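# Wind the cable round a held reel's hub

## Task

With one gripper holding the reel, pin the cable close to one of its ends beneath a finger of that same gripper, then wrap the cable around the reel's hub for more than one complete turn. For almost the whole turn the cable must lie within roughly one cable thickness of the hub, and any stretch running back the opposite way between the flanges is subtracted from the turn. Declare completion only while that grip keeps the reel steady and lifted above the table, the other arm's moving parts are away from the reel and the cable, and the other arm is not pressing hard against the holding arm.

## Robot and tools

Robot: two arms, left_arm and right_arm, each with a two-finger gripper and a wrist camera. Base positions in the scene frame: left_arm (+0.037, +0.351, 0) m, right_arm (-0.047, -0.258, 0) m, both turned almost not at all about z. Fixed cameras are cam_high and cam_low; wrist cameras are cam_left_wrist and cam_right_wrist, all 896x504.

Frames: the scene frame has its origin at table-top height midway between the nominal bases, +z up, +x out over the table, and left_arm on the +y side. Arm names do not match image left and right. Reported hand positions (metres) and quat_wxyz are in the scene frame. Offsets you send are along the current Hand target's own axes. On a gripper, +z points along the fingers and the fingers open and close along y. end_effector_position is the point between the pads, about 1 cm back from the tips.

Row format (used by execute_actions and move): 14 numbers, each in [-1, 1], always for both arms: left_arm dx, dy, dz, rx, ry, rz, opening, then right_arm the same seven. The six pose numbers are an offset, not a pose, measured from that arm's Hand target as it stood when the action or call began; 1.0 equals 0.6 m for dx/dy/dz or 180 degrees for the rotation, and rx, ry, rz form a single rotation vector. Opening is absolute: +1 fully open (0.094 m), -1 closed. Sending six zeros re-requests the current Hand target. To leave a gripper unchanged, repeat its current opening; 0 means half open, not 'no change'.

execute_actions(actions, cameras): actions is a list of actions; each action is a table of up to 15 rows, one per 1/30 s step, and a short table repeats its final row for the remaining steps. Every row counts from the action's start pose, not from the row before, and repeating an action moves the arm on by the same offset again. An empty actions list returns state and, by default, all camera images. cameras takes names, ["all"] or [].

move(target, speed, blend, opening_speed, grip_force, blocking, cameras): target is one 14-number row or a list of up to 15 rows, each counted from the same starting Hand targets. Grippers follow straight paths, lasting 0.5 to 10 s; there is no collision avoidance. speed is path top speed in m/s (0.002 to 2.9, default 0.25; rotation up to twice that in rad/s), one value or one per target. blend (m) rounds corners between listed targets; 0 stops at each. opening_speed is how quickly the commanded opening changes, per second on the -1..+1 scale, at least 0.2; use it to close gently. grip_force is the per-pad force limit in newtons, 10 to 50, one value or one per arm; it persists, and low values close slowly. blocking=false returns after about 0.5 s while motion continues. The result adds a move: line with the ending (done, off_target, moving, held, fault) and any limits (paced = commanded pose clipped, held = steps withheld). done means at rest within 10 mm and 2 degrees.

wait(seconds 0 to 10, cameras) lets time pass holding commands. stop(cameras) brakes a running move. zoom_image(camera, region [x0, y0, x1, y1] pixels, up to 504x504) enlarges part of the latest image. finished_scene(scene) ends the scene for good; call it only once the goal holds.

Results: each arm's end_effector_position and quat, Hand target (the last command after clipping, the base for the next offsets), Joint positions (last entry is opening in metres), joint velocities (may just say within noise), joint torques (include arm weight, offset and noisy; joints 1 to 3 wrap at ±28 N m), grip_measured (opening on the command scale; reads slightly wide when empty, narrower than a squeezed part), Tool commands, and for action calls some per-step positions. A gripper may rest a few centimetres from its target because of friction or load; that alone does not mean contact. Resend the missing distance if needed.

Control notes: orientation commands are clipped to 40 degrees from the measured orientation each step. Avoid paths near an arm's own base (posture may flip); go around. Fast moves lag and overshoot and hit harder. A blocked arm keeps pushing until commanded back beyond its gripper. Grip squeeze jumps to the force limit about 0.06 below first-touch reading (more on round or small parts); release by commanding well above grip_measured.

Avoid: the reel or cable leaving the table, dropping or releasing moving parts, hard impacts with table or fixtures, any hit or squeeze between the two arms or grippers (can fail the scene; the clearance check does not protect grippers or wrist cameras), strain on wrist-camera cables, and arm stops. Motor heat rises while holding loads, stretching out or pushing against unreachable poses; MOTOR HOT appears at 75 °C, and at 90 °C the arm folds and idles for the rest of the scene. Objects may be nudged occasionally by outside pushes.

Each tool is called after ">>>" as name(argument=value, ...) on one line, values as JSON.

## Session

>>> execute_actions(actions=[])

Scene clock: 0.00 s.
left_arm: end_effector_position=(+0.4432, +0.3691, +0.1077) grip_measured=+1.000 end_effector_quat_wxyz=(+0.608, -0.039, +0.793, -0.021) | right_arm: end_effector_position=(+0.3585, -0.2441, +0.1220) grip_measured=+1.000 end_effector_quat_wxyz=(+0.611, -0.005, +0.792, +0.004)
Joint positions: left_arm=[0.059 1.586 0.365 0.957 0.047 -0.071 0.094] | right_arm=[0.036 1.513 0.38 0.877 0.029 0.008 0.094]
Joint velocities: within noise
Joint torques (N m): no reading
Heat: left arm: 31 °C; right arm: 32 °C.
Hand target: left_arm +0.4473, +0.3694, +0.1203; +0.623, -0.037, +0.781, -0.021 | right_arm +0.3600, -0.2440, +0.1266; +0.615, -0.005, +0.788, +0.005
Tool commands: left_gripper/opening=+1.0 right_gripper/opening=+1.0

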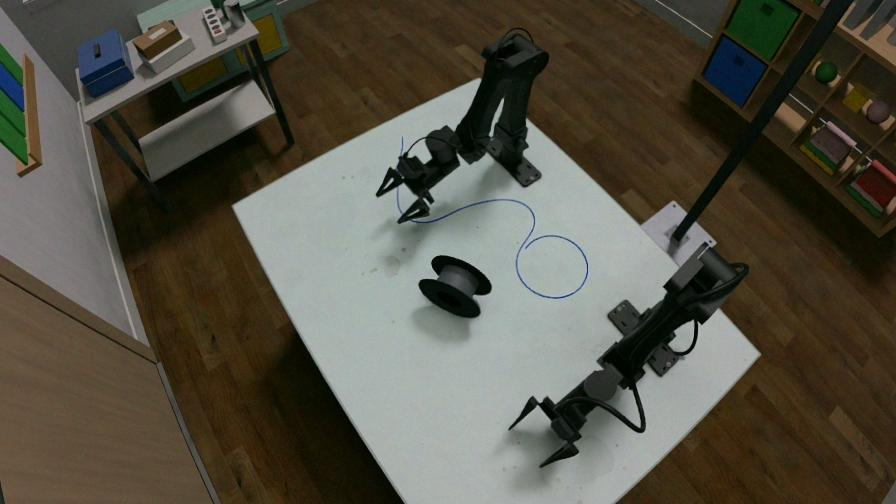

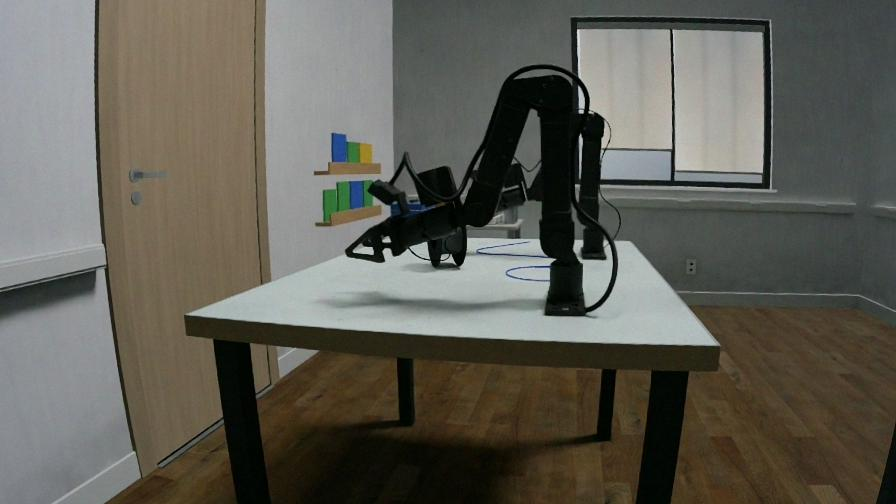

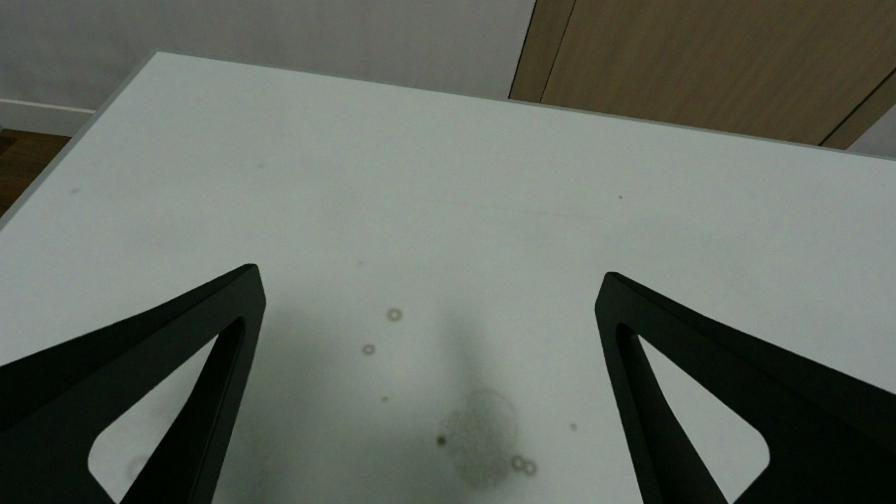

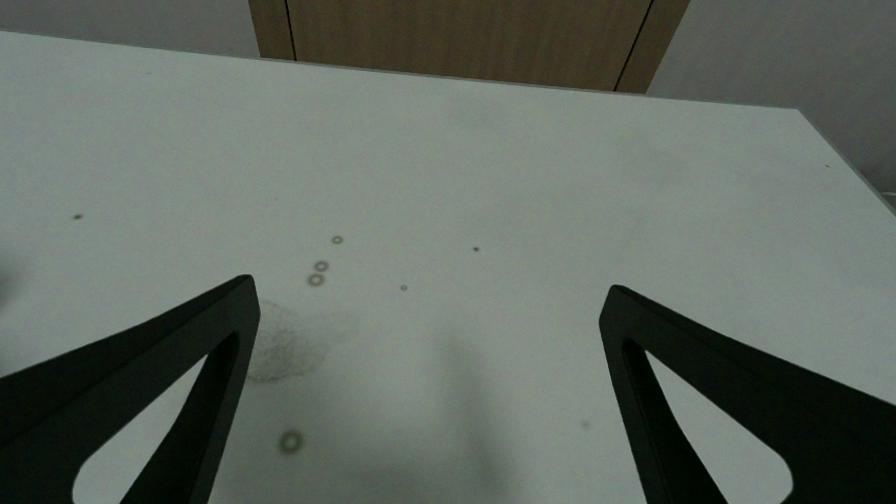

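>>> zoom_image(camera="cam_high", region=[360, 120, 620, 340])

>>> zoom_image(camera="cam_low", region=[330, 180, 630, 320])

Scaled by 1.938 from the camera's 896x504 image, which has a finer 1280x720 frame.

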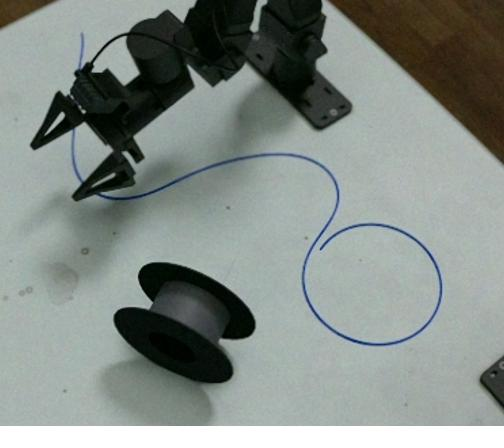

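Scaled by 1.680 from the camera's 896x504 image, which has a finer 1280x720 frame.

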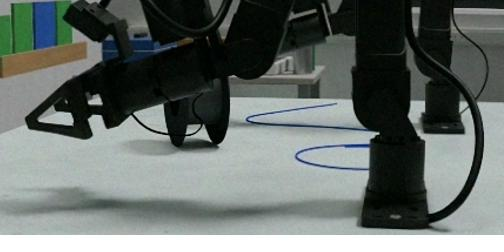

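>>> move(target=[0.0082,-0.194,-0.341,0.318,0.074,0.1333,1,0,0,0,0,0,0,1], speed=0.25, cameras=["all"])

Scene clock: 16.87 s.
left_arm: end_effector_position=(+0.2463, +0.2512, +0.1540) grip_measured=+1.000 end_effector_quat_wxyz=(+0.446, +0.414, +0.747, -0.268) | right_arm: end_effector_position=(+0.3585, -0.2441, +0.1220) grip_measured=+1.000 end_effector_quat_wxyz=(+0.611, -0.005, +0.792, +0.004)
Joint positions: left_arm=[0.281 0.891 0.558 -0.806 1.041 1.044 0.094] | right_arm=[0.036 1.513 0.38 0.877 0.029 0.008 0.094]
Joint torques (N m): left_arm=[0.54 -0.7 8.14 0.65 0.72 0.13] | right_arm=[0.05 -4.92 6.12 1.88 0.01 0.05]
Heat: left arm: 34 °C; right arm: 33 °C.
Hand target: left_arm +0.2506, +0.2502, +0.1705; +0.465, +0.421, +0.731, -0.268 | right_arm +0.3600, -0.2440, +0.1266; +0.615, -0.005, +0.788, +0.005
Off the commanded pose: left_arm 0.017 m, 3 deg | right_arm 0.005 m, 1 deg.
move: off_target (left_arm)
camera_calibration:
cam_left_wrist: T_world_to_cam=[[-0.861713, -0.499466, 0.089353, 0.3226], [-0.483774, 0.755651, -0.441537, 0.0112867], [0.153013, -0.423705, -0.892783, 0.316136], [0, 0, 0, 1]] pos_world=[0.235076, 0.286547, 0.258399]

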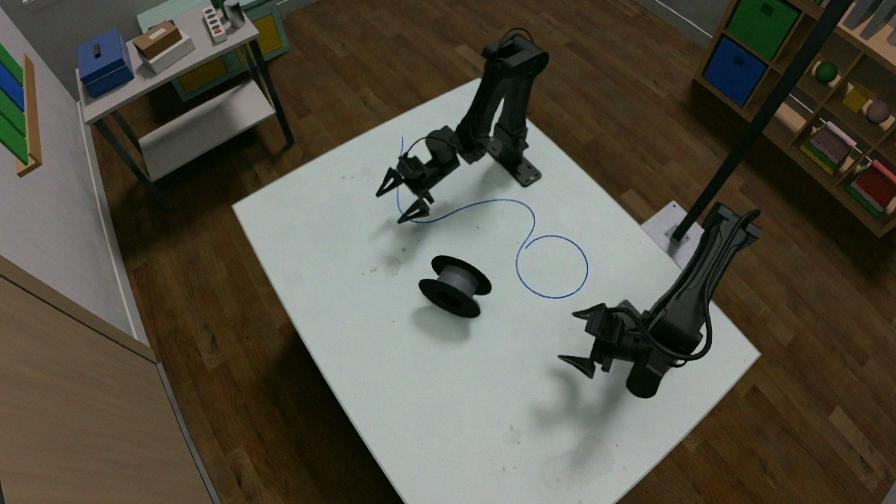

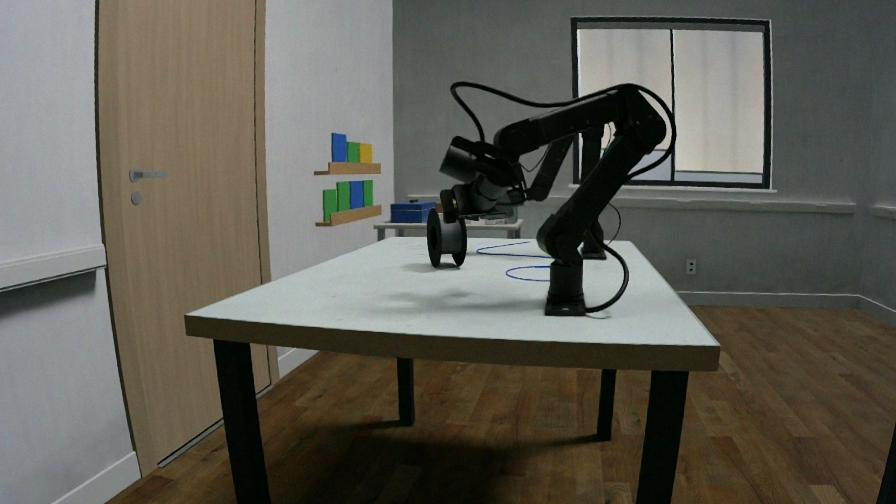

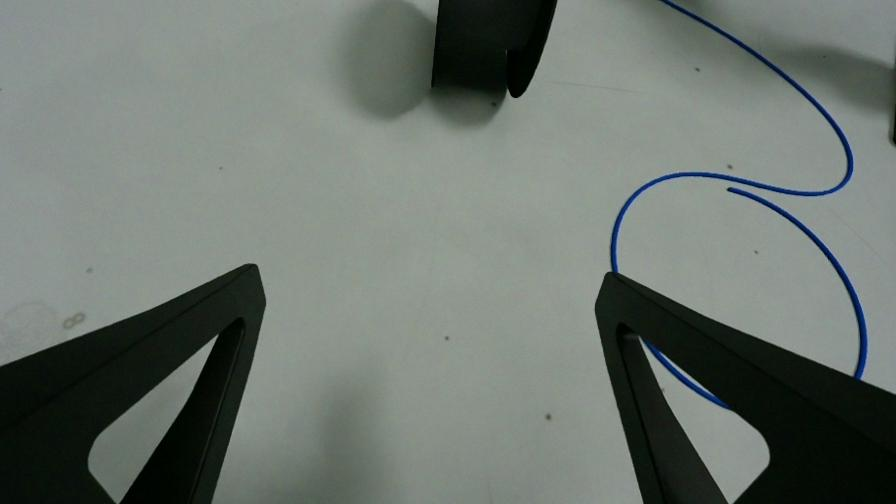

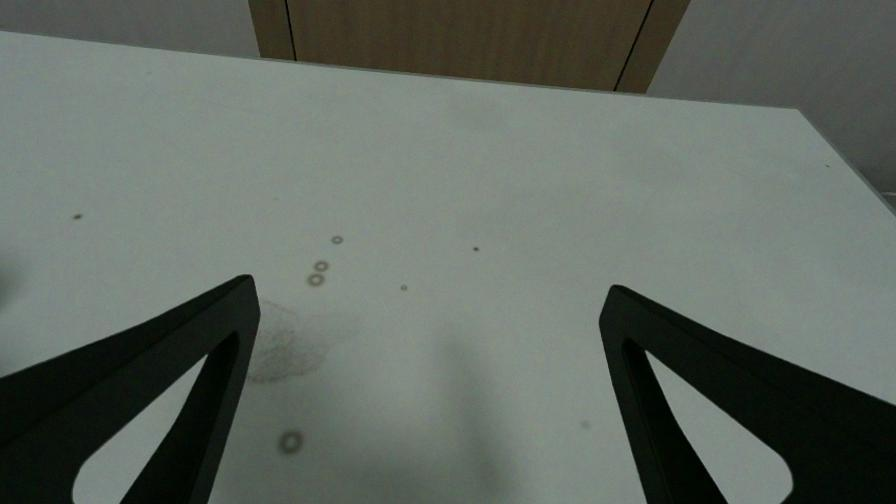

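>>> move(target=[0,0,0,0,0,0,1,-0.0463,0.2463,-0.4543,-0.3006,0.1061,-0.1377,1], speed=0.25, cameras=["cam_high","cam_left_wrist","cam_right_wrist"])

Scene clock: 22.57 s.
left_arm: end_effector_position=(+0.2459, +0.2510, +0.1538) grip_measured=+1.000 end_effector_quat_wxyz=(+0.445, +0.414, +0.747, -0.268) | right_arm: end_effector_position=(+0.1039, -0.1006, +0.2096) grip_measured=+1.000 end_effector_quat_wxyz=(+0.393, -0.440, +0.774, +0.228)
Joint positions: left_arm=[0.281 0.891 0.558 -0.809 1.042 1.047 0.094] | right_arm=[0.36 0.582 0.747 -0.912 -0.53 -0.43 0.094]
Joint torques (N m): left_arm=[0.64 -0.68 8.21 0.63 0.71 0.12] | right_arm=[0.65 1.42 9.78 1.31 -0.24 0.02]
Heat: left arm: 33 °C; right arm: 33 °C.
Hand target: left_arm +0.2506, +0.2502, +0.1705; +0.465, +0.421, +0.731, -0.269 | right_arm +0.1003, -0.0999, +0.2199; +0.400, -0.443, +0.768, +0.231
Off the commanded pose: left_arm 0.017 m, 3 deg | right_arm 0.011 m, 1 deg.
move: off_target (left_arm, right_arm)
camera_calibration:
cam_left_wrist: T_world_to_cam=[[-0.862424, -0.498175, 0.0897069, 0.32196], [-0.482846, 0.756439, -0.441203, 0.0106737], [0.151938, -0.423818, -0.892913, 0.316236], [0, 0, 0, 1]] pos_world=[0.234771, 0.286344, 0.258198]
cam_right_wrist: T_world_to_cam=[[0.869889, -0.490011, 0.0564135, -0.150576], [-0.443319, -0.826847, -0.346109, 0.0560175], [0.216243, 0.276067, -0.936497, 0.320188], [0, 0, 0, 1]] pos_world=[0.0865798, -0.115859, 0.327737]
Images, in order (width x height): cam_high 896x504, cam_left_wrist 896x504, cam_right_wrist 896x504.

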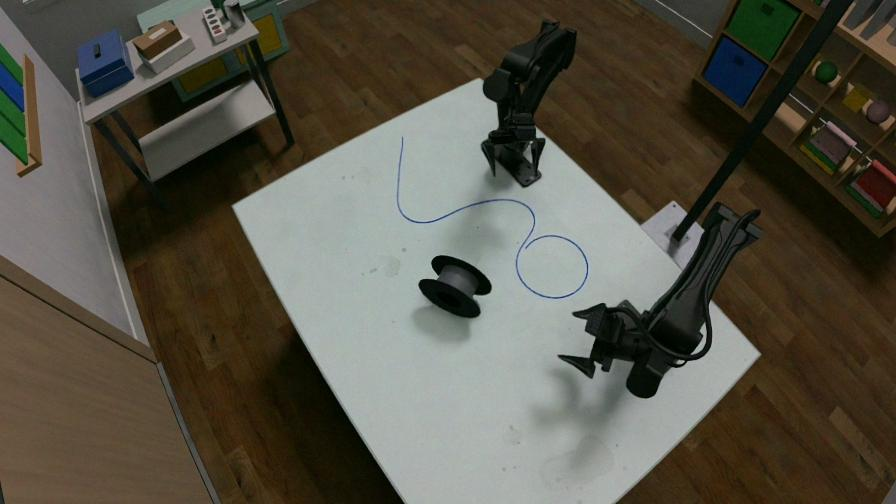

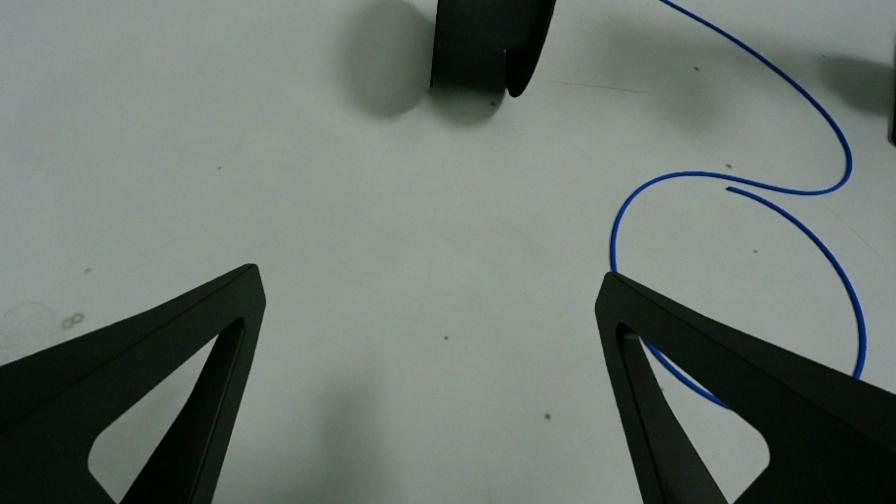

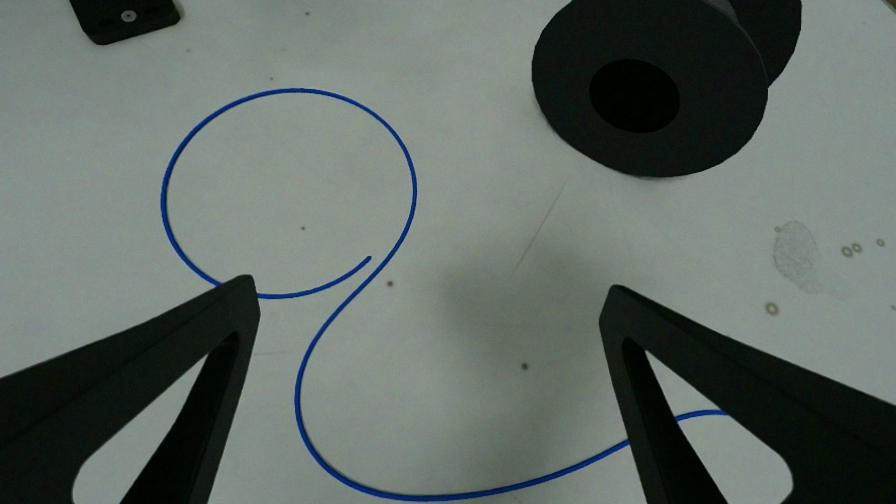

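>>> zoom_image(camera="cam_high", region=[405, 240, 505, 330])

>>> zoom_image(camera="cam_right_wrist", region=[510, 0, 830, 200])

Scaled by 5.040 from the camera's 896x504 image, which has a finer 1280x720 frame.

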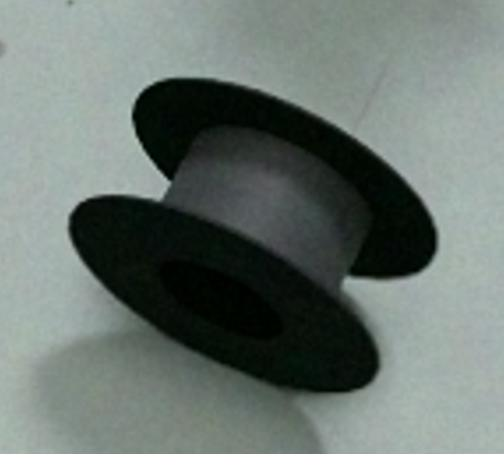

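Scaled by 1.575 from the camera's 896x504 image, which has a finer 1280x720 frame.

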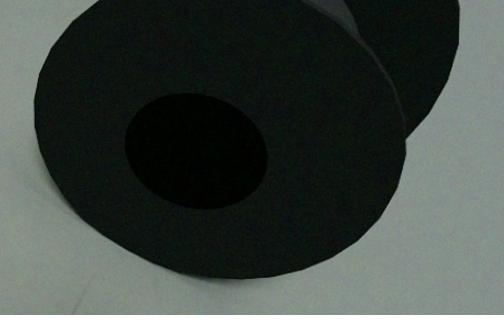

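>>> move(target=[0,0,0,0,0,0,1,0.0868,0.2938,0.2243,-0.1432,0.2598,-0.2482,-0.15], speed=0.25, cameras=["cam_high","cam_low","cam_right_wrist"])

Scene clock: 34.40 s.
left_arm: end_effector_position=(+0.2459, +0.2510, +0.1538) grip_measured=+1.000 end_effector_quat_wxyz=(+0.445, +0.414, +0.747, -0.268) | right_arm: end_effector_position=(-0.0110, +0.0532, +0.0955) grip_measured=-0.147 end_effector_quat_wxyz=(-0.024, +0.815, -0.578, -0.034)
Joint positions: left_arm=[0.281 0.891 0.558 -0.809 1.042 1.047 0.094] | right_arm=[1.423 1.666 1.282 -1.114 -0.039 -0.477 0.04]
Joint torques (N m): left_arm=[0.68 -0.66 8.24 0.63 0.71 0.11] | right_arm=[0.24 -5.52 9.55 0.28 -0.06 -0.05]
Heat: left arm: 32 °C; right arm: 35 °C.
Hand target: left_arm +0.2506, +0.2502, +0.1705; +0.465, +0.421, +0.731, -0.269 | right_arm -0.0120, +0.0579, +0.1000; -0.025, +0.818, -0.573, -0.035
Off the commanded pose: left_arm 0.017 m, 3 deg | right_arm 0.007 m, 1 deg.
move: off_target (left_arm)
camera_calibration:
cam_right_wrist: T_world_to_cam=[[0.921079, 0.388591, 0.0247144, -0.0119026], [0.328645, -0.80989, 0.485872, 0.0209503], [0.208821, -0.439404, -0.873681, 0.22761], [0, 0, 0, 1]] pos_world=[-0.0434519, 0.121606, 0.188974]
Images, in order (width x height): cam_high 896x504, cam_low 896x504, cam_right_wrist 896x504.

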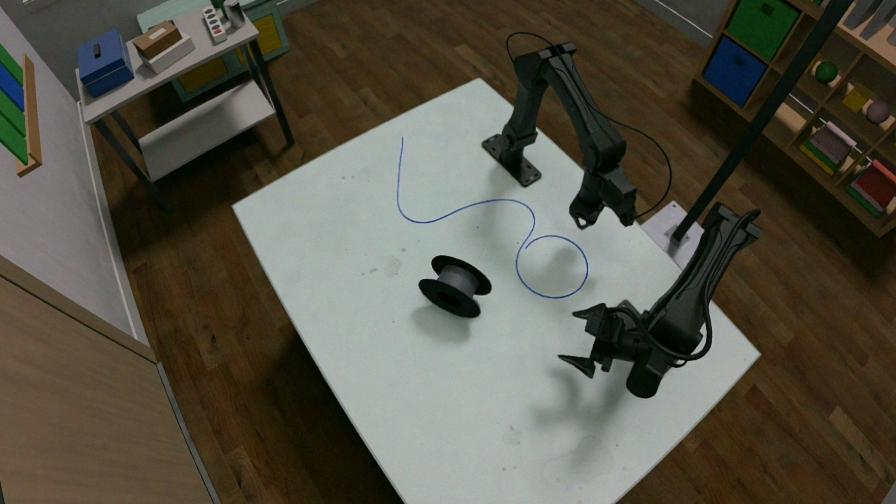

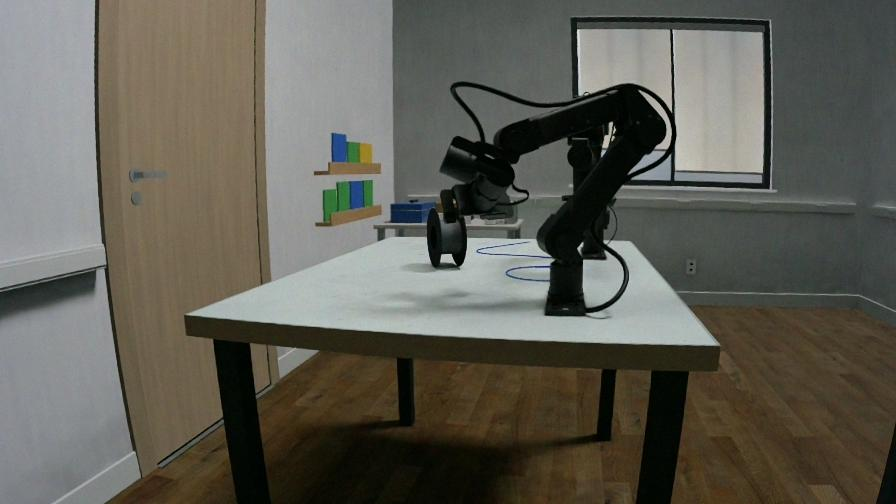

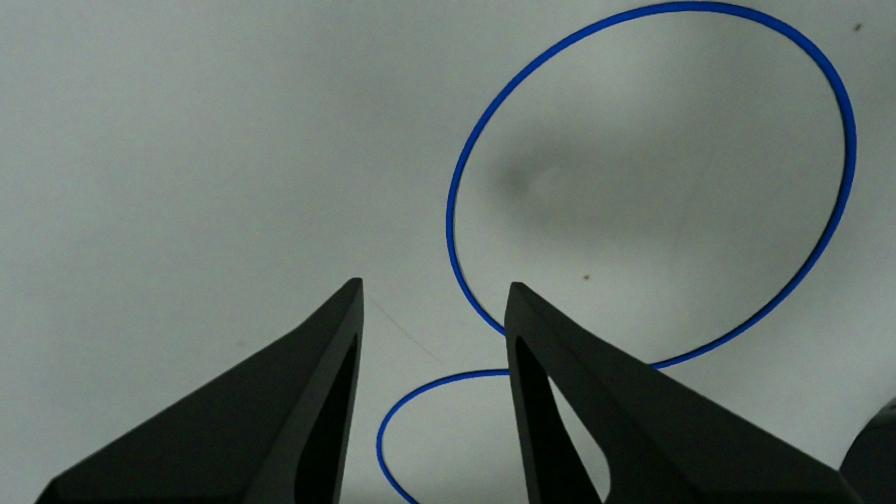

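>>> move(target=[0,0,0,0,0,0,1,0.0087,0,0.1,0,0,0,-0.15], speed=0.15, cameras=["cam_low","cam_right_wrist"])

Scene clock: 37.70 s.
left_arm: end_effector_position=(+0.2459, +0.2510, +0.1538) grip_measured=+1.000 end_effector_quat_wxyz=(+0.445, +0.414, +0.747, -0.268) | right_arm: end_effector_position=(-0.0104, +0.0568, +0.0453) grip_measured=-0.147 end_effector_quat_wxyz=(-0.025, +0.815, -0.577, -0.035)
Joint positions: left_arm=[0.281 0.891 0.558 -0.809 1.042 1.047 0.094] | right_arm=[1.423 1.722 1.14 -0.912 -0.038 -0.477 0.04]
Joint torques (N m): left_arm=[0.65 -0.64 8.2 0.63 0.7 0.12] | right_arm=[0.4 -5.97 5.09 0.59 -0.08 -0.05]
Heat: left arm: 32 °C; right arm: 35 °C.
Hand target: left_arm +0.2506, +0.2502, +0.1705; +0.465, +0.421, +0.731, -0.269 | right_arm -0.0120, +0.0579, +0.0397; -0.025, +0.818, -0.573, -0.035
Off the commanded pose: left_arm 0.017 m, 3 deg | right_arm 0.006 m, 1 deg.
move: off_target (left_arm)
camera_calibration:
cam_right_wrist: T_world_to_cam=[[0.920756, 0.389205, 0.026982, -0.0128065], [0.328655, -0.81106, 0.483909, 0.048162], [0.210224, -0.436694, -0.874702, 0.185141], [0, 0, 0, 1]] pos_world=[-0.042958, 0.124896, 0.138982]
Images, in order (width x height): cam_low 896x504, cam_right_wrist 896x504.

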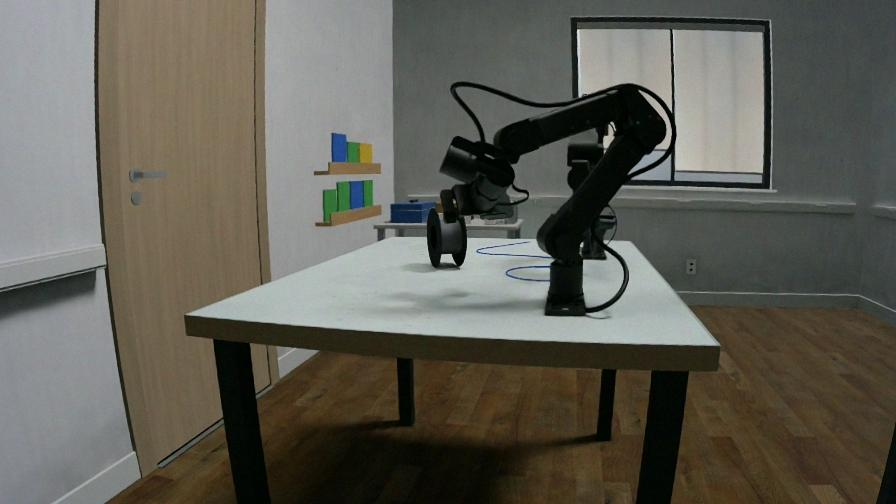

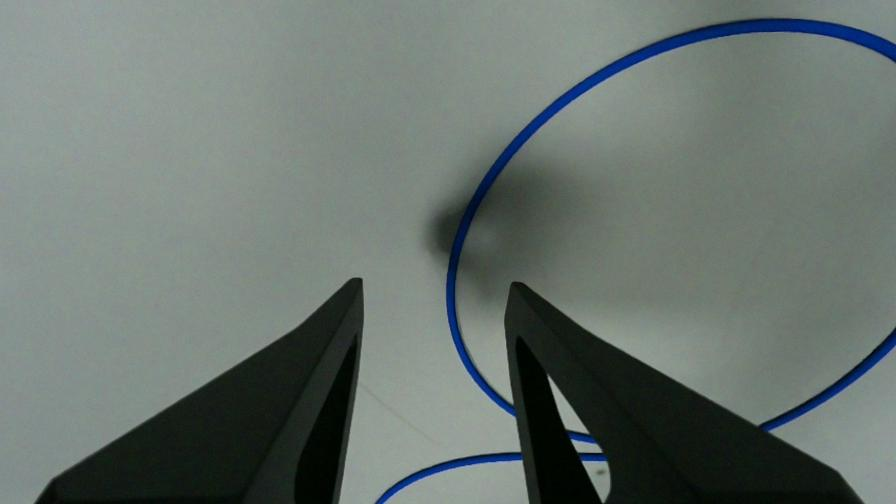

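>>> move(target=[0,0,0,0,0,0,1,0.003,-0.0,0.045,0,0,0,-0.15], speed=0.1, cameras=["cam_right_wrist"])

Scene clock: 39.20 s.
left_arm: end_effector_position=(+0.2459, +0.2510, +0.1538) grip_measured=+1.000 end_effector_quat_wxyz=(+0.445, +0.414, +0.747, -0.268) | right_arm: end_effector_position=(-0.0101, +0.0588, +0.0199) grip_measured=-0.147 end_effector_quat_wxyz=(-0.028, +0.815, -0.577, -0.036)
Joint positions: left_arm=[0.281 0.891 0.558 -0.809 1.042 1.047 0.094] | right_arm=[1.423 1.762 1.079 -0.805 -0.038 -0.477 0.04]
Joint torques (N m): left_arm=[0.65 -0.66 8.2 0.65 0.71 0.12] | right_arm=[0.38 -5.86 4.62 0.71 -0.07 -0.04]
Heat: left arm: 32 °C; right arm: 35 °C.
Hand target: left_arm +0.2506, +0.2502, +0.1705; +0.465, +0.421, +0.731, -0.269 | right_arm -0.0122, +0.0585, +0.0128; -0.025, +0.818, -0.573, -0.035
Off the commanded pose: left_arm 0.017 m, 3 deg | right_arm 0.008 m, 1 deg.
move: off_target (left_arm)
camera_calibration:
cam_right_wrist: T_world_to_cam=[[0.92073, 0.389048, 0.0299551, -0.0132096], [0.328279, -0.813831, 0.479491, 0.0622748], [0.210923, -0.431649, -0.877035, 0.163468], [0, 0, 0, 1]] pos_world=[-0.0427601, 0.126381, 0.113902]
Images, in order (width x height): cam_right_wrist 896x504.

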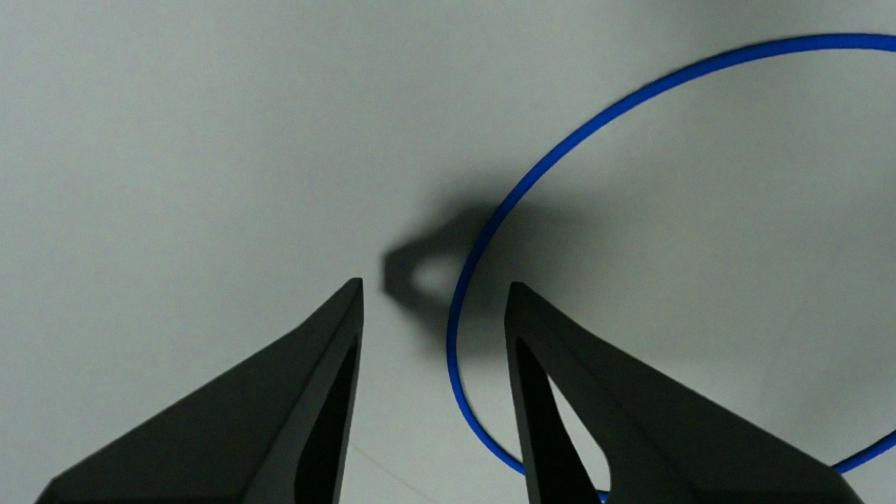

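>>> move(target=[0,0,0,0,0,0,1,0.0207,-0.0,0.0125,0,0,0,-0.15], speed=0.05, cameras=["cam_right_wrist"])

Scene clock: 40.63 s.
left_arm: end_effector_position=(+0.2459, +0.2510, +0.1538) grip_measured=+1.000 end_effector_quat_wxyz=(+0.445, +0.414, +0.747, -0.268) | right_arm: end_effector_position=(-0.0107, +0.0479, +0.0079) grip_measured=-0.147 end_effector_quat_wxyz=(-0.019, +0.819, -0.572, -0.031)
Joint positions: left_arm=[0.281 0.891 0.558 -0.809 1.042 1.047 0.094] | right_arm=[1.42 1.762 1.027 -0.773 -0.038 -0.493 0.04]
Joint torques (N m): left_arm=[0.65 -0.7 8.21 0.64 0.71 0.12] | right_arm=[-0.72 -7.19 3.44 0.72 -0.06 -0.06]
Heat: left arm: 32 °C; right arm: 35 °C.
Hand target: left_arm +0.2506, +0.2502, +0.1705; +0.465, +0.421, +0.731, -0.269 | right_arm -0.0082, +0.0473, +0.0041; -0.025, +0.818, -0.573, -0.035
Off the commanded pose: left_arm 0.017 m, 3 deg | right_arm 0.004 m, 1 deg.
move: off_target (left_arm)
camera_calibration:
cam_right_wrist: T_world_to_cam=[[0.915825, 0.401043, 0.0206936, -0.008539], [0.339191, -0.800108, 0.494748, 0.0586325], [0.214973, -0.446084, -0.86879, 0.149017], [0, 0, 0, 1]] pos_world=[-0.044102, 0.116811, 0.100633]
Images, in order (width x height): cam_right_wrist 896x504.

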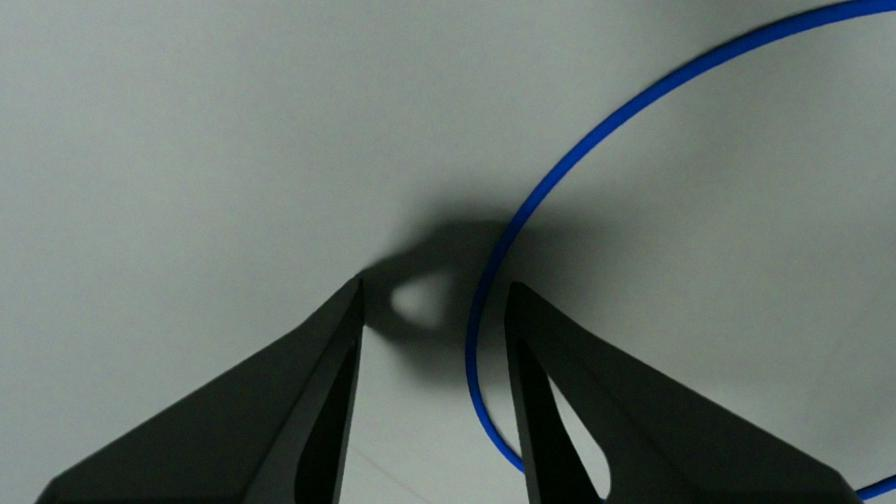

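>>> move(target=[0,0,0,0,0,0,1,0,0,0,0,0,0,-1], speed=0.05, opening_speed=1.0, cameras=["cam_right_wrist"])

Scene clock: 42.20 s.
left_arm: end_effector_position=(+0.2459, +0.2510, +0.1538) grip_measured=+1.000 end_effector_quat_wxyz=(+0.445, +0.414, +0.747, -0.268) | right_arm: end_effector_position=(-0.0085, +0.0506, +0.0078) grip_measured=-0.946 end_effector_quat_wxyz=(-0.026, +0.819, -0.573, -0.032)
Joint positions: left_arm=[0.281 0.891 0.558 -0.809 1.042 1.047 0.094] | right_arm=[1.417 1.762 1.026 -0.76 -0.034 -0.495 0.003]
Joint torques (N m): left_arm=[0.68 -0.68 8.2 0.64 0.7 0.12] | right_arm=[-0.81 -7.02 3.95 0.61 -0.14 -0.06]
Heat: left arm: 32 °C; right arm: 35 °C.
Hand target: left_arm +0.2506, +0.2502, +0.1705; +0.465, +0.421, +0.731, -0.269 | right_arm -0.0082, +0.0473, +0.0041; -0.025, +0.818, -0.573, -0.035
Off the commanded pose: left_arm 0.017 m, 3 deg | right_arm 0.005 m, 0 deg.
move: off_target (left_arm)
camera_calibration:
cam_right_wrist: T_world_to_cam=[[0.916247, 0.399386, 0.0313263, -0.0116279], [0.33485, -0.806422, 0.4874, 0.0604411], [0.219923, -0.436089, -0.872617, 0.149275], [0, 0, 0, 1]] pos_world=[-0.0424136, 0.118482, 0.101165]
Images, in order (width x height): cam_right_wrist 896x504.

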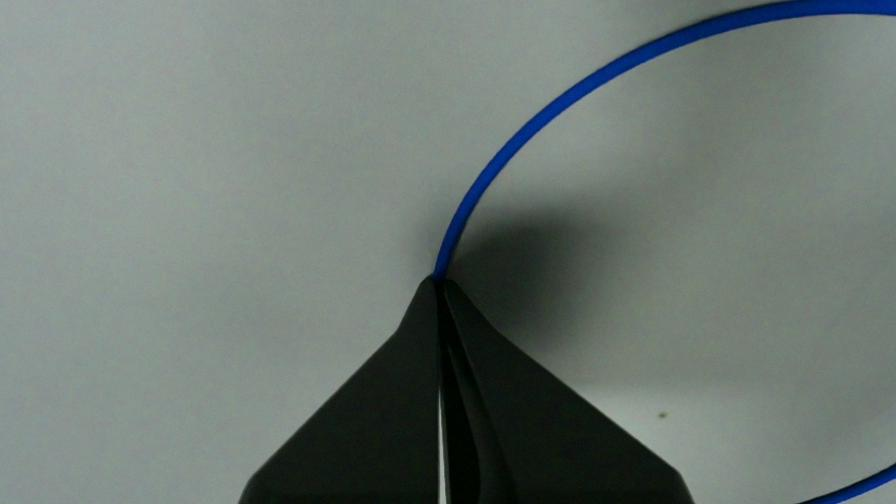

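>>> move(target=[0,0,0,0,0,0,1,-0.036,0,-0.415,0,0,0,-1], speed=0.15, cameras=["cam_high","cam_low","cam_right_wrist","cam_left_wrist"])

Scene clock: 44.73 s.
left_arm: end_effector_position=(+0.2459, +0.2510, +0.1538) grip_measured=+1.000 end_effector_quat_wxyz=(+0.445, +0.414, +0.747, -0.268) | right_arm: end_effector_position=(-0.0086, +0.0500, +0.2431) grip_measured=-0.947 end_effector_quat_wxyz=(-0.088, +0.815, -0.569, -0.063)
Joint positions: left_arm=[0.281 0.891 0.558 -0.809 1.042 1.047 0.094] | right_arm=[1.417 1.599 1.789 -1.546 -0.034 -0.495 0.003]
Joint torques (N m): left_arm=[0.68 -0.7 8.23 0.63 0.71 0.11] | right_arm=[-0.66 -6.76 8.38 0.53 -0.11 0.01]
Heat: left arm: 31 °C; right arm: 35 °C.
Hand target: left_arm +0.2506, +0.2502, +0.1705; +0.465, +0.421, +0.731, -0.269 | right_arm -0.0082, +0.0475, +0.2542; -0.025, +0.818, -0.573, -0.035
Off the commanded pose: left_arm 0.017 m, 3 deg | right_arm 0.011 m, 8 deg.
joint sent to its limit (right arm) — joint 4 (wrist pitch), lower limit. The joint targets are off in orientation, not in position.
move: off_target (left_arm, right_arm)
camera_calibration:
cam_left_wrist: T_world_to_cam=[[-0.862424, -0.498175, 0.0897069, 0.32196], [-0.482846, 0.756439, -0.441203, 0.0106737], [0.151938, -0.423818, -0.892913, 0.316236], [0, 0, 0, 1]] pos_world=[0.234771, 0.286344, 0.258198]
cam_right_wrist: T_world_to_cam=[[0.914863, 0.389811, 0.105228, -0.0362225], [0.325892, -0.866759, 0.377522, -0.0249828], [0.23837, -0.311088, -0.920002, 0.359748], [0, 0, 0, 1]] pos_world=[-0.0444729, 0.104379, 0.344213]

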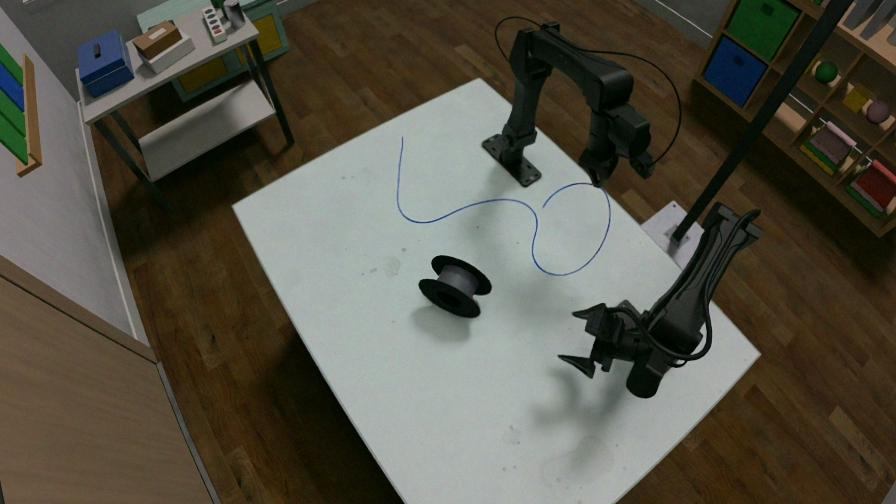

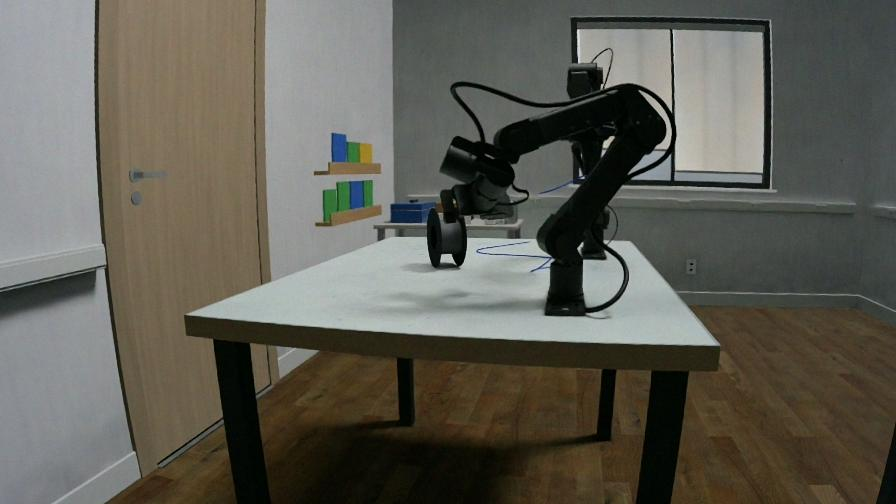

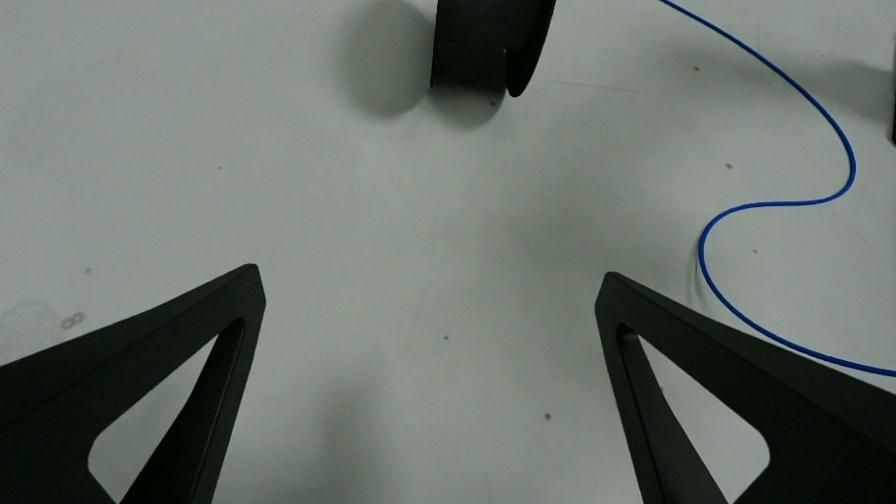

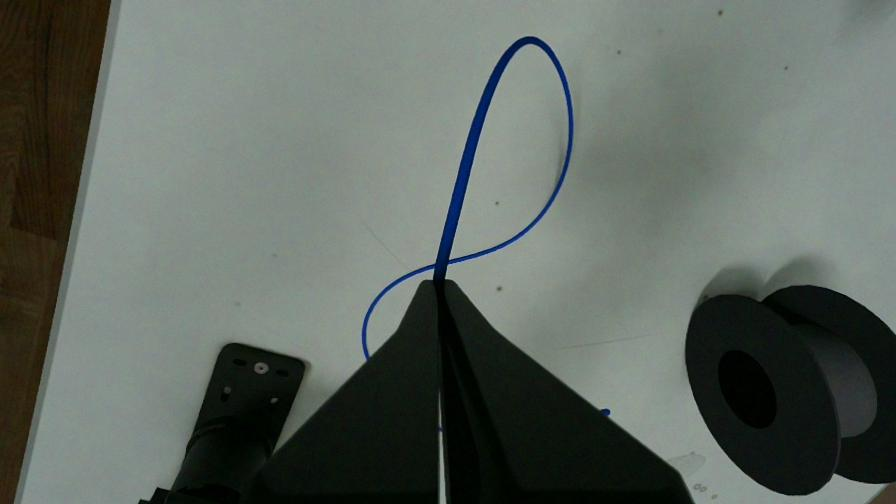

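>>> move(target=[[0,0,0,0,0,0,1,0.033,0,0.38,0,0,0,-1],[0,0,0,0,0,0,1,0.036,0,0.411,0,0,0,-1]], speed=[0.15,0.05], blend=0.01, cameras=["cam_high","cam_right_wrist"])

>>> move(target=[0,0,0,0,0,0,1,0,0,0,0,0,0,-0.4], opening_speed=0.6, cameras=["cam_right_wrist"])

>>> move(target=[0,0,0,0,0,0,1,-0.01,0,-0.13,0,0,0,-0.15], speed=0.12, cameras=["cam_high","cam_right_wrist"])

Scene clock: 56.53 s.
left_arm: end_effector_position=(+0.2459, +0.2510, +0.1538) grip_measured=+1.000 end_effector_quat_wxyz=(+0.445, +0.414, +0.747, -0.268) | right_arm: end_effector_position=(-0.0088, +0.0482, +0.0137) grip_measured=-0.947 end_effector_quat_wxyz=(-0.029, +0.819, -0.572, -0.033)
Joint positions: left_arm=[0.281 0.891 0.558 -0.809 1.042 1.047 0.094] | right_arm=[1.417 1.737 1.021 -0.773 -0.034 -0.495 0.003]
Joint torques (N m): left_arm=[0.65 -0.65 8.23 0.63 0.71 0.11] | right_arm=[-0.34 -5.53 4.62 0.64 -0.14 -0.08]
Heat: left arm: 31 °C; right arm: 34 °C.
Hand target: left_arm +0.2506, +0.2502, +0.1705; +0.465, +0.421, +0.731, -0.269 | right_arm -0.0081, +0.0471, +0.0065; -0.025, +0.818, -0.573, -0.035
Off the commanded pose: left_arm 0.017 m, 3 deg | right_arm 0.007 m, 1 deg.
move: off_target (left_arm); blend cut to 0.0093 m at target 1
camera_calibration:
cam_right_wrist: T_world_to_cam=[[0.916053, 0.399512, 0.0351622, -0.0106847], [0.334653, -0.809756, 0.481978, 0.0560179], [0.221029, -0.429751, -0.875477, 0.153189], [0, 0, 0, 1]] pos_world=[-0.0428179, 0.115462, 0.107489]
Images, in order (width x height): cam_high 896x504, cam_right_wrist 896x504.

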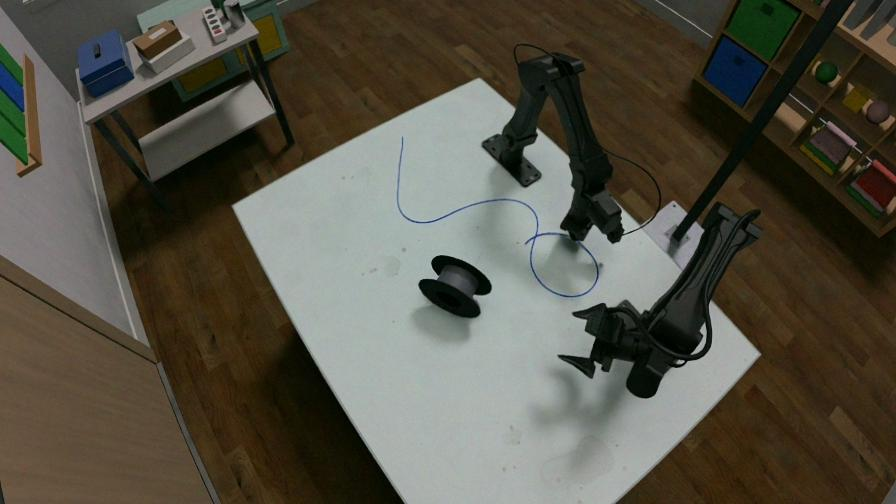

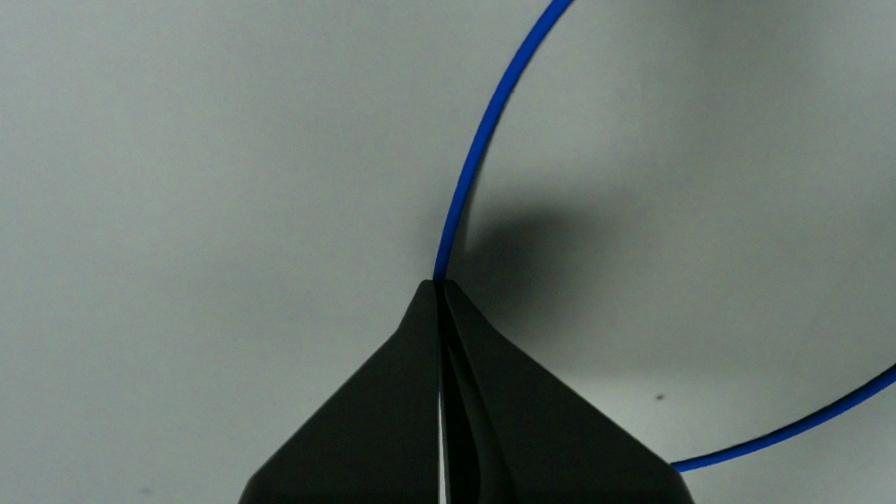

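Scene clock: 57.77 s.
left_arm: end_effector_position=(+0.2459, +0.2510, +0.1538) grip_measured=+1.000 end_effector_quat_wxyz=(+0.445, +0.414, +0.747, -0.268) | right_arm: end_effector_position=(-0.0088, +0.0484, +0.0138) grip_measured=-0.403 end_effector_quat_wxyz=(-0.029, +0.819, -0.572, -0.034)
Joint positions: left_arm=[0.281 0.891 0.558 -0.809 1.042 1.047 0.094] | right_arm=[1.417 1.737 1.021 -0.772 -0.034 -0.495 0.028]
Joint torques (N m): left_arm=[0.65 -0.68 8.16 0.64 0.7 0.12] | right_arm=[-0.73 -5.53 4.75 0.64 -0.07 -0.04]
Heat: left arm: 31 °C; right arm: 34 °C.
Hand target: left_arm +0.2506, +0.2502, +0.1705; +0.465, +0.421, +0.731, -0.269 | right_arm -0.0081, +0.0471, +0.0065; -0.025, +0.818, -0.573, -0.035
Off the commanded pose: left_arm 0.017 m, 3 deg | right_arm 0.007 m, 1 deg.
move: off_target (left_arm)
camera_calibration:
cam_right_wrist: T_world_to_cam=[[0.916071, 0.399436, 0.0355723, -0.010762], [0.334544, -0.810122, 0.481438, 0.0561439], [0.221122, -0.429131, -0.875758, 0.153283], [0, 0, 0, 1]] pos_world=[-0.0428181, 0.115561, 0.107592]
Images, in order (width x height): cam_right_wrist 896x504.

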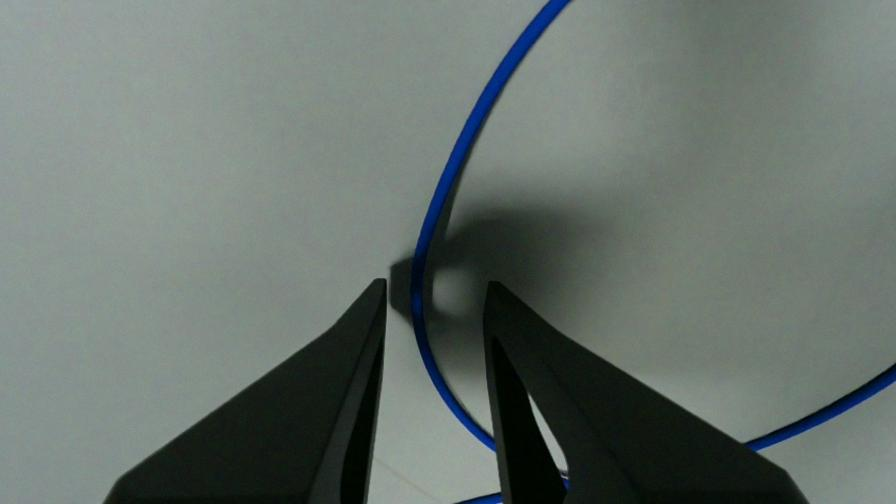

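Scene clock: 59.20 s.
left_arm: end_effector_position=(+0.2459, +0.2510, +0.1538) grip_measured=+1.000 end_effector_quat_wxyz=(+0.445, +0.414, +0.747, -0.268) | right_arm: end_effector_position=(-0.0098, +0.0417, +0.0720) grip_measured=-0.153 end_effector_quat_wxyz=(-0.012, +0.819, -0.573, -0.025)
Joint positions: left_arm=[0.281 0.891 0.558 -0.809 1.042 1.047 0.094] | right_arm=[1.417 1.667 1.191 -1.05 -0.034 -0.496 0.04]
Joint torques (N m): left_arm=[0.66 -0.69 8.17 0.63 0.7 0.12] | right_arm=[-0.51 -8.06 8.96 0.24 -0.08 -0.09]
Heat: left arm: 31 °C; right arm: 34 °C.
Hand target: left_arm +0.2506, +0.2502, +0.1705; +0.465, +0.421, +0.731, -0.269 | right_arm -0.0079, +0.0464, +0.0847; -0.025, +0.818, -0.573, -0.035
Off the commanded pose: left_arm 0.017 m, 3 deg | right_arm 0.014 m, 2 deg.
move: off_target (left_arm, right_arm)
camera_calibration:
cam_right_wrist: T_world_to_cam=[[0.915738, 0.401483, 0.015311, -0.0078623], [0.338201, -0.790851, 0.510073, 0.0201627], [0.216894, -0.461915, -0.859995, 0.20189], [0, 0, 0, 1]] pos_world=[-0.043408, 0.112358, 0.16346]
Images, in order (width x height): cam_high 896x504, cam_right_wrist 896x504.

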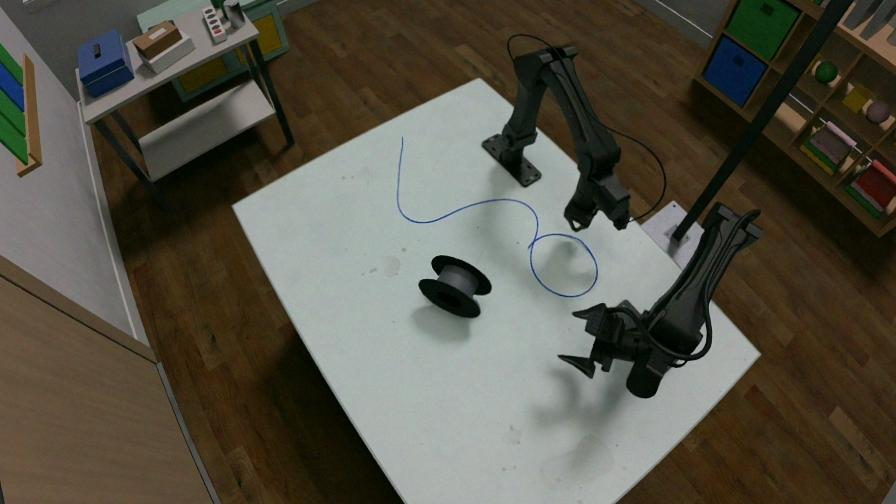

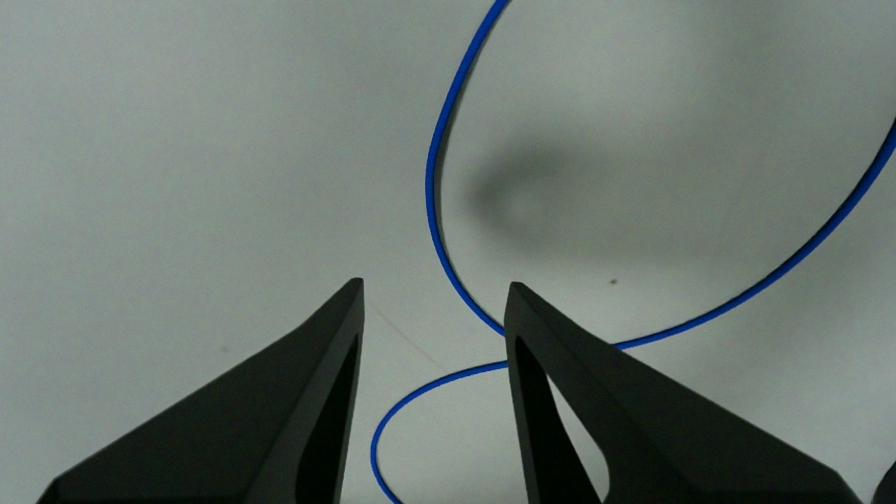

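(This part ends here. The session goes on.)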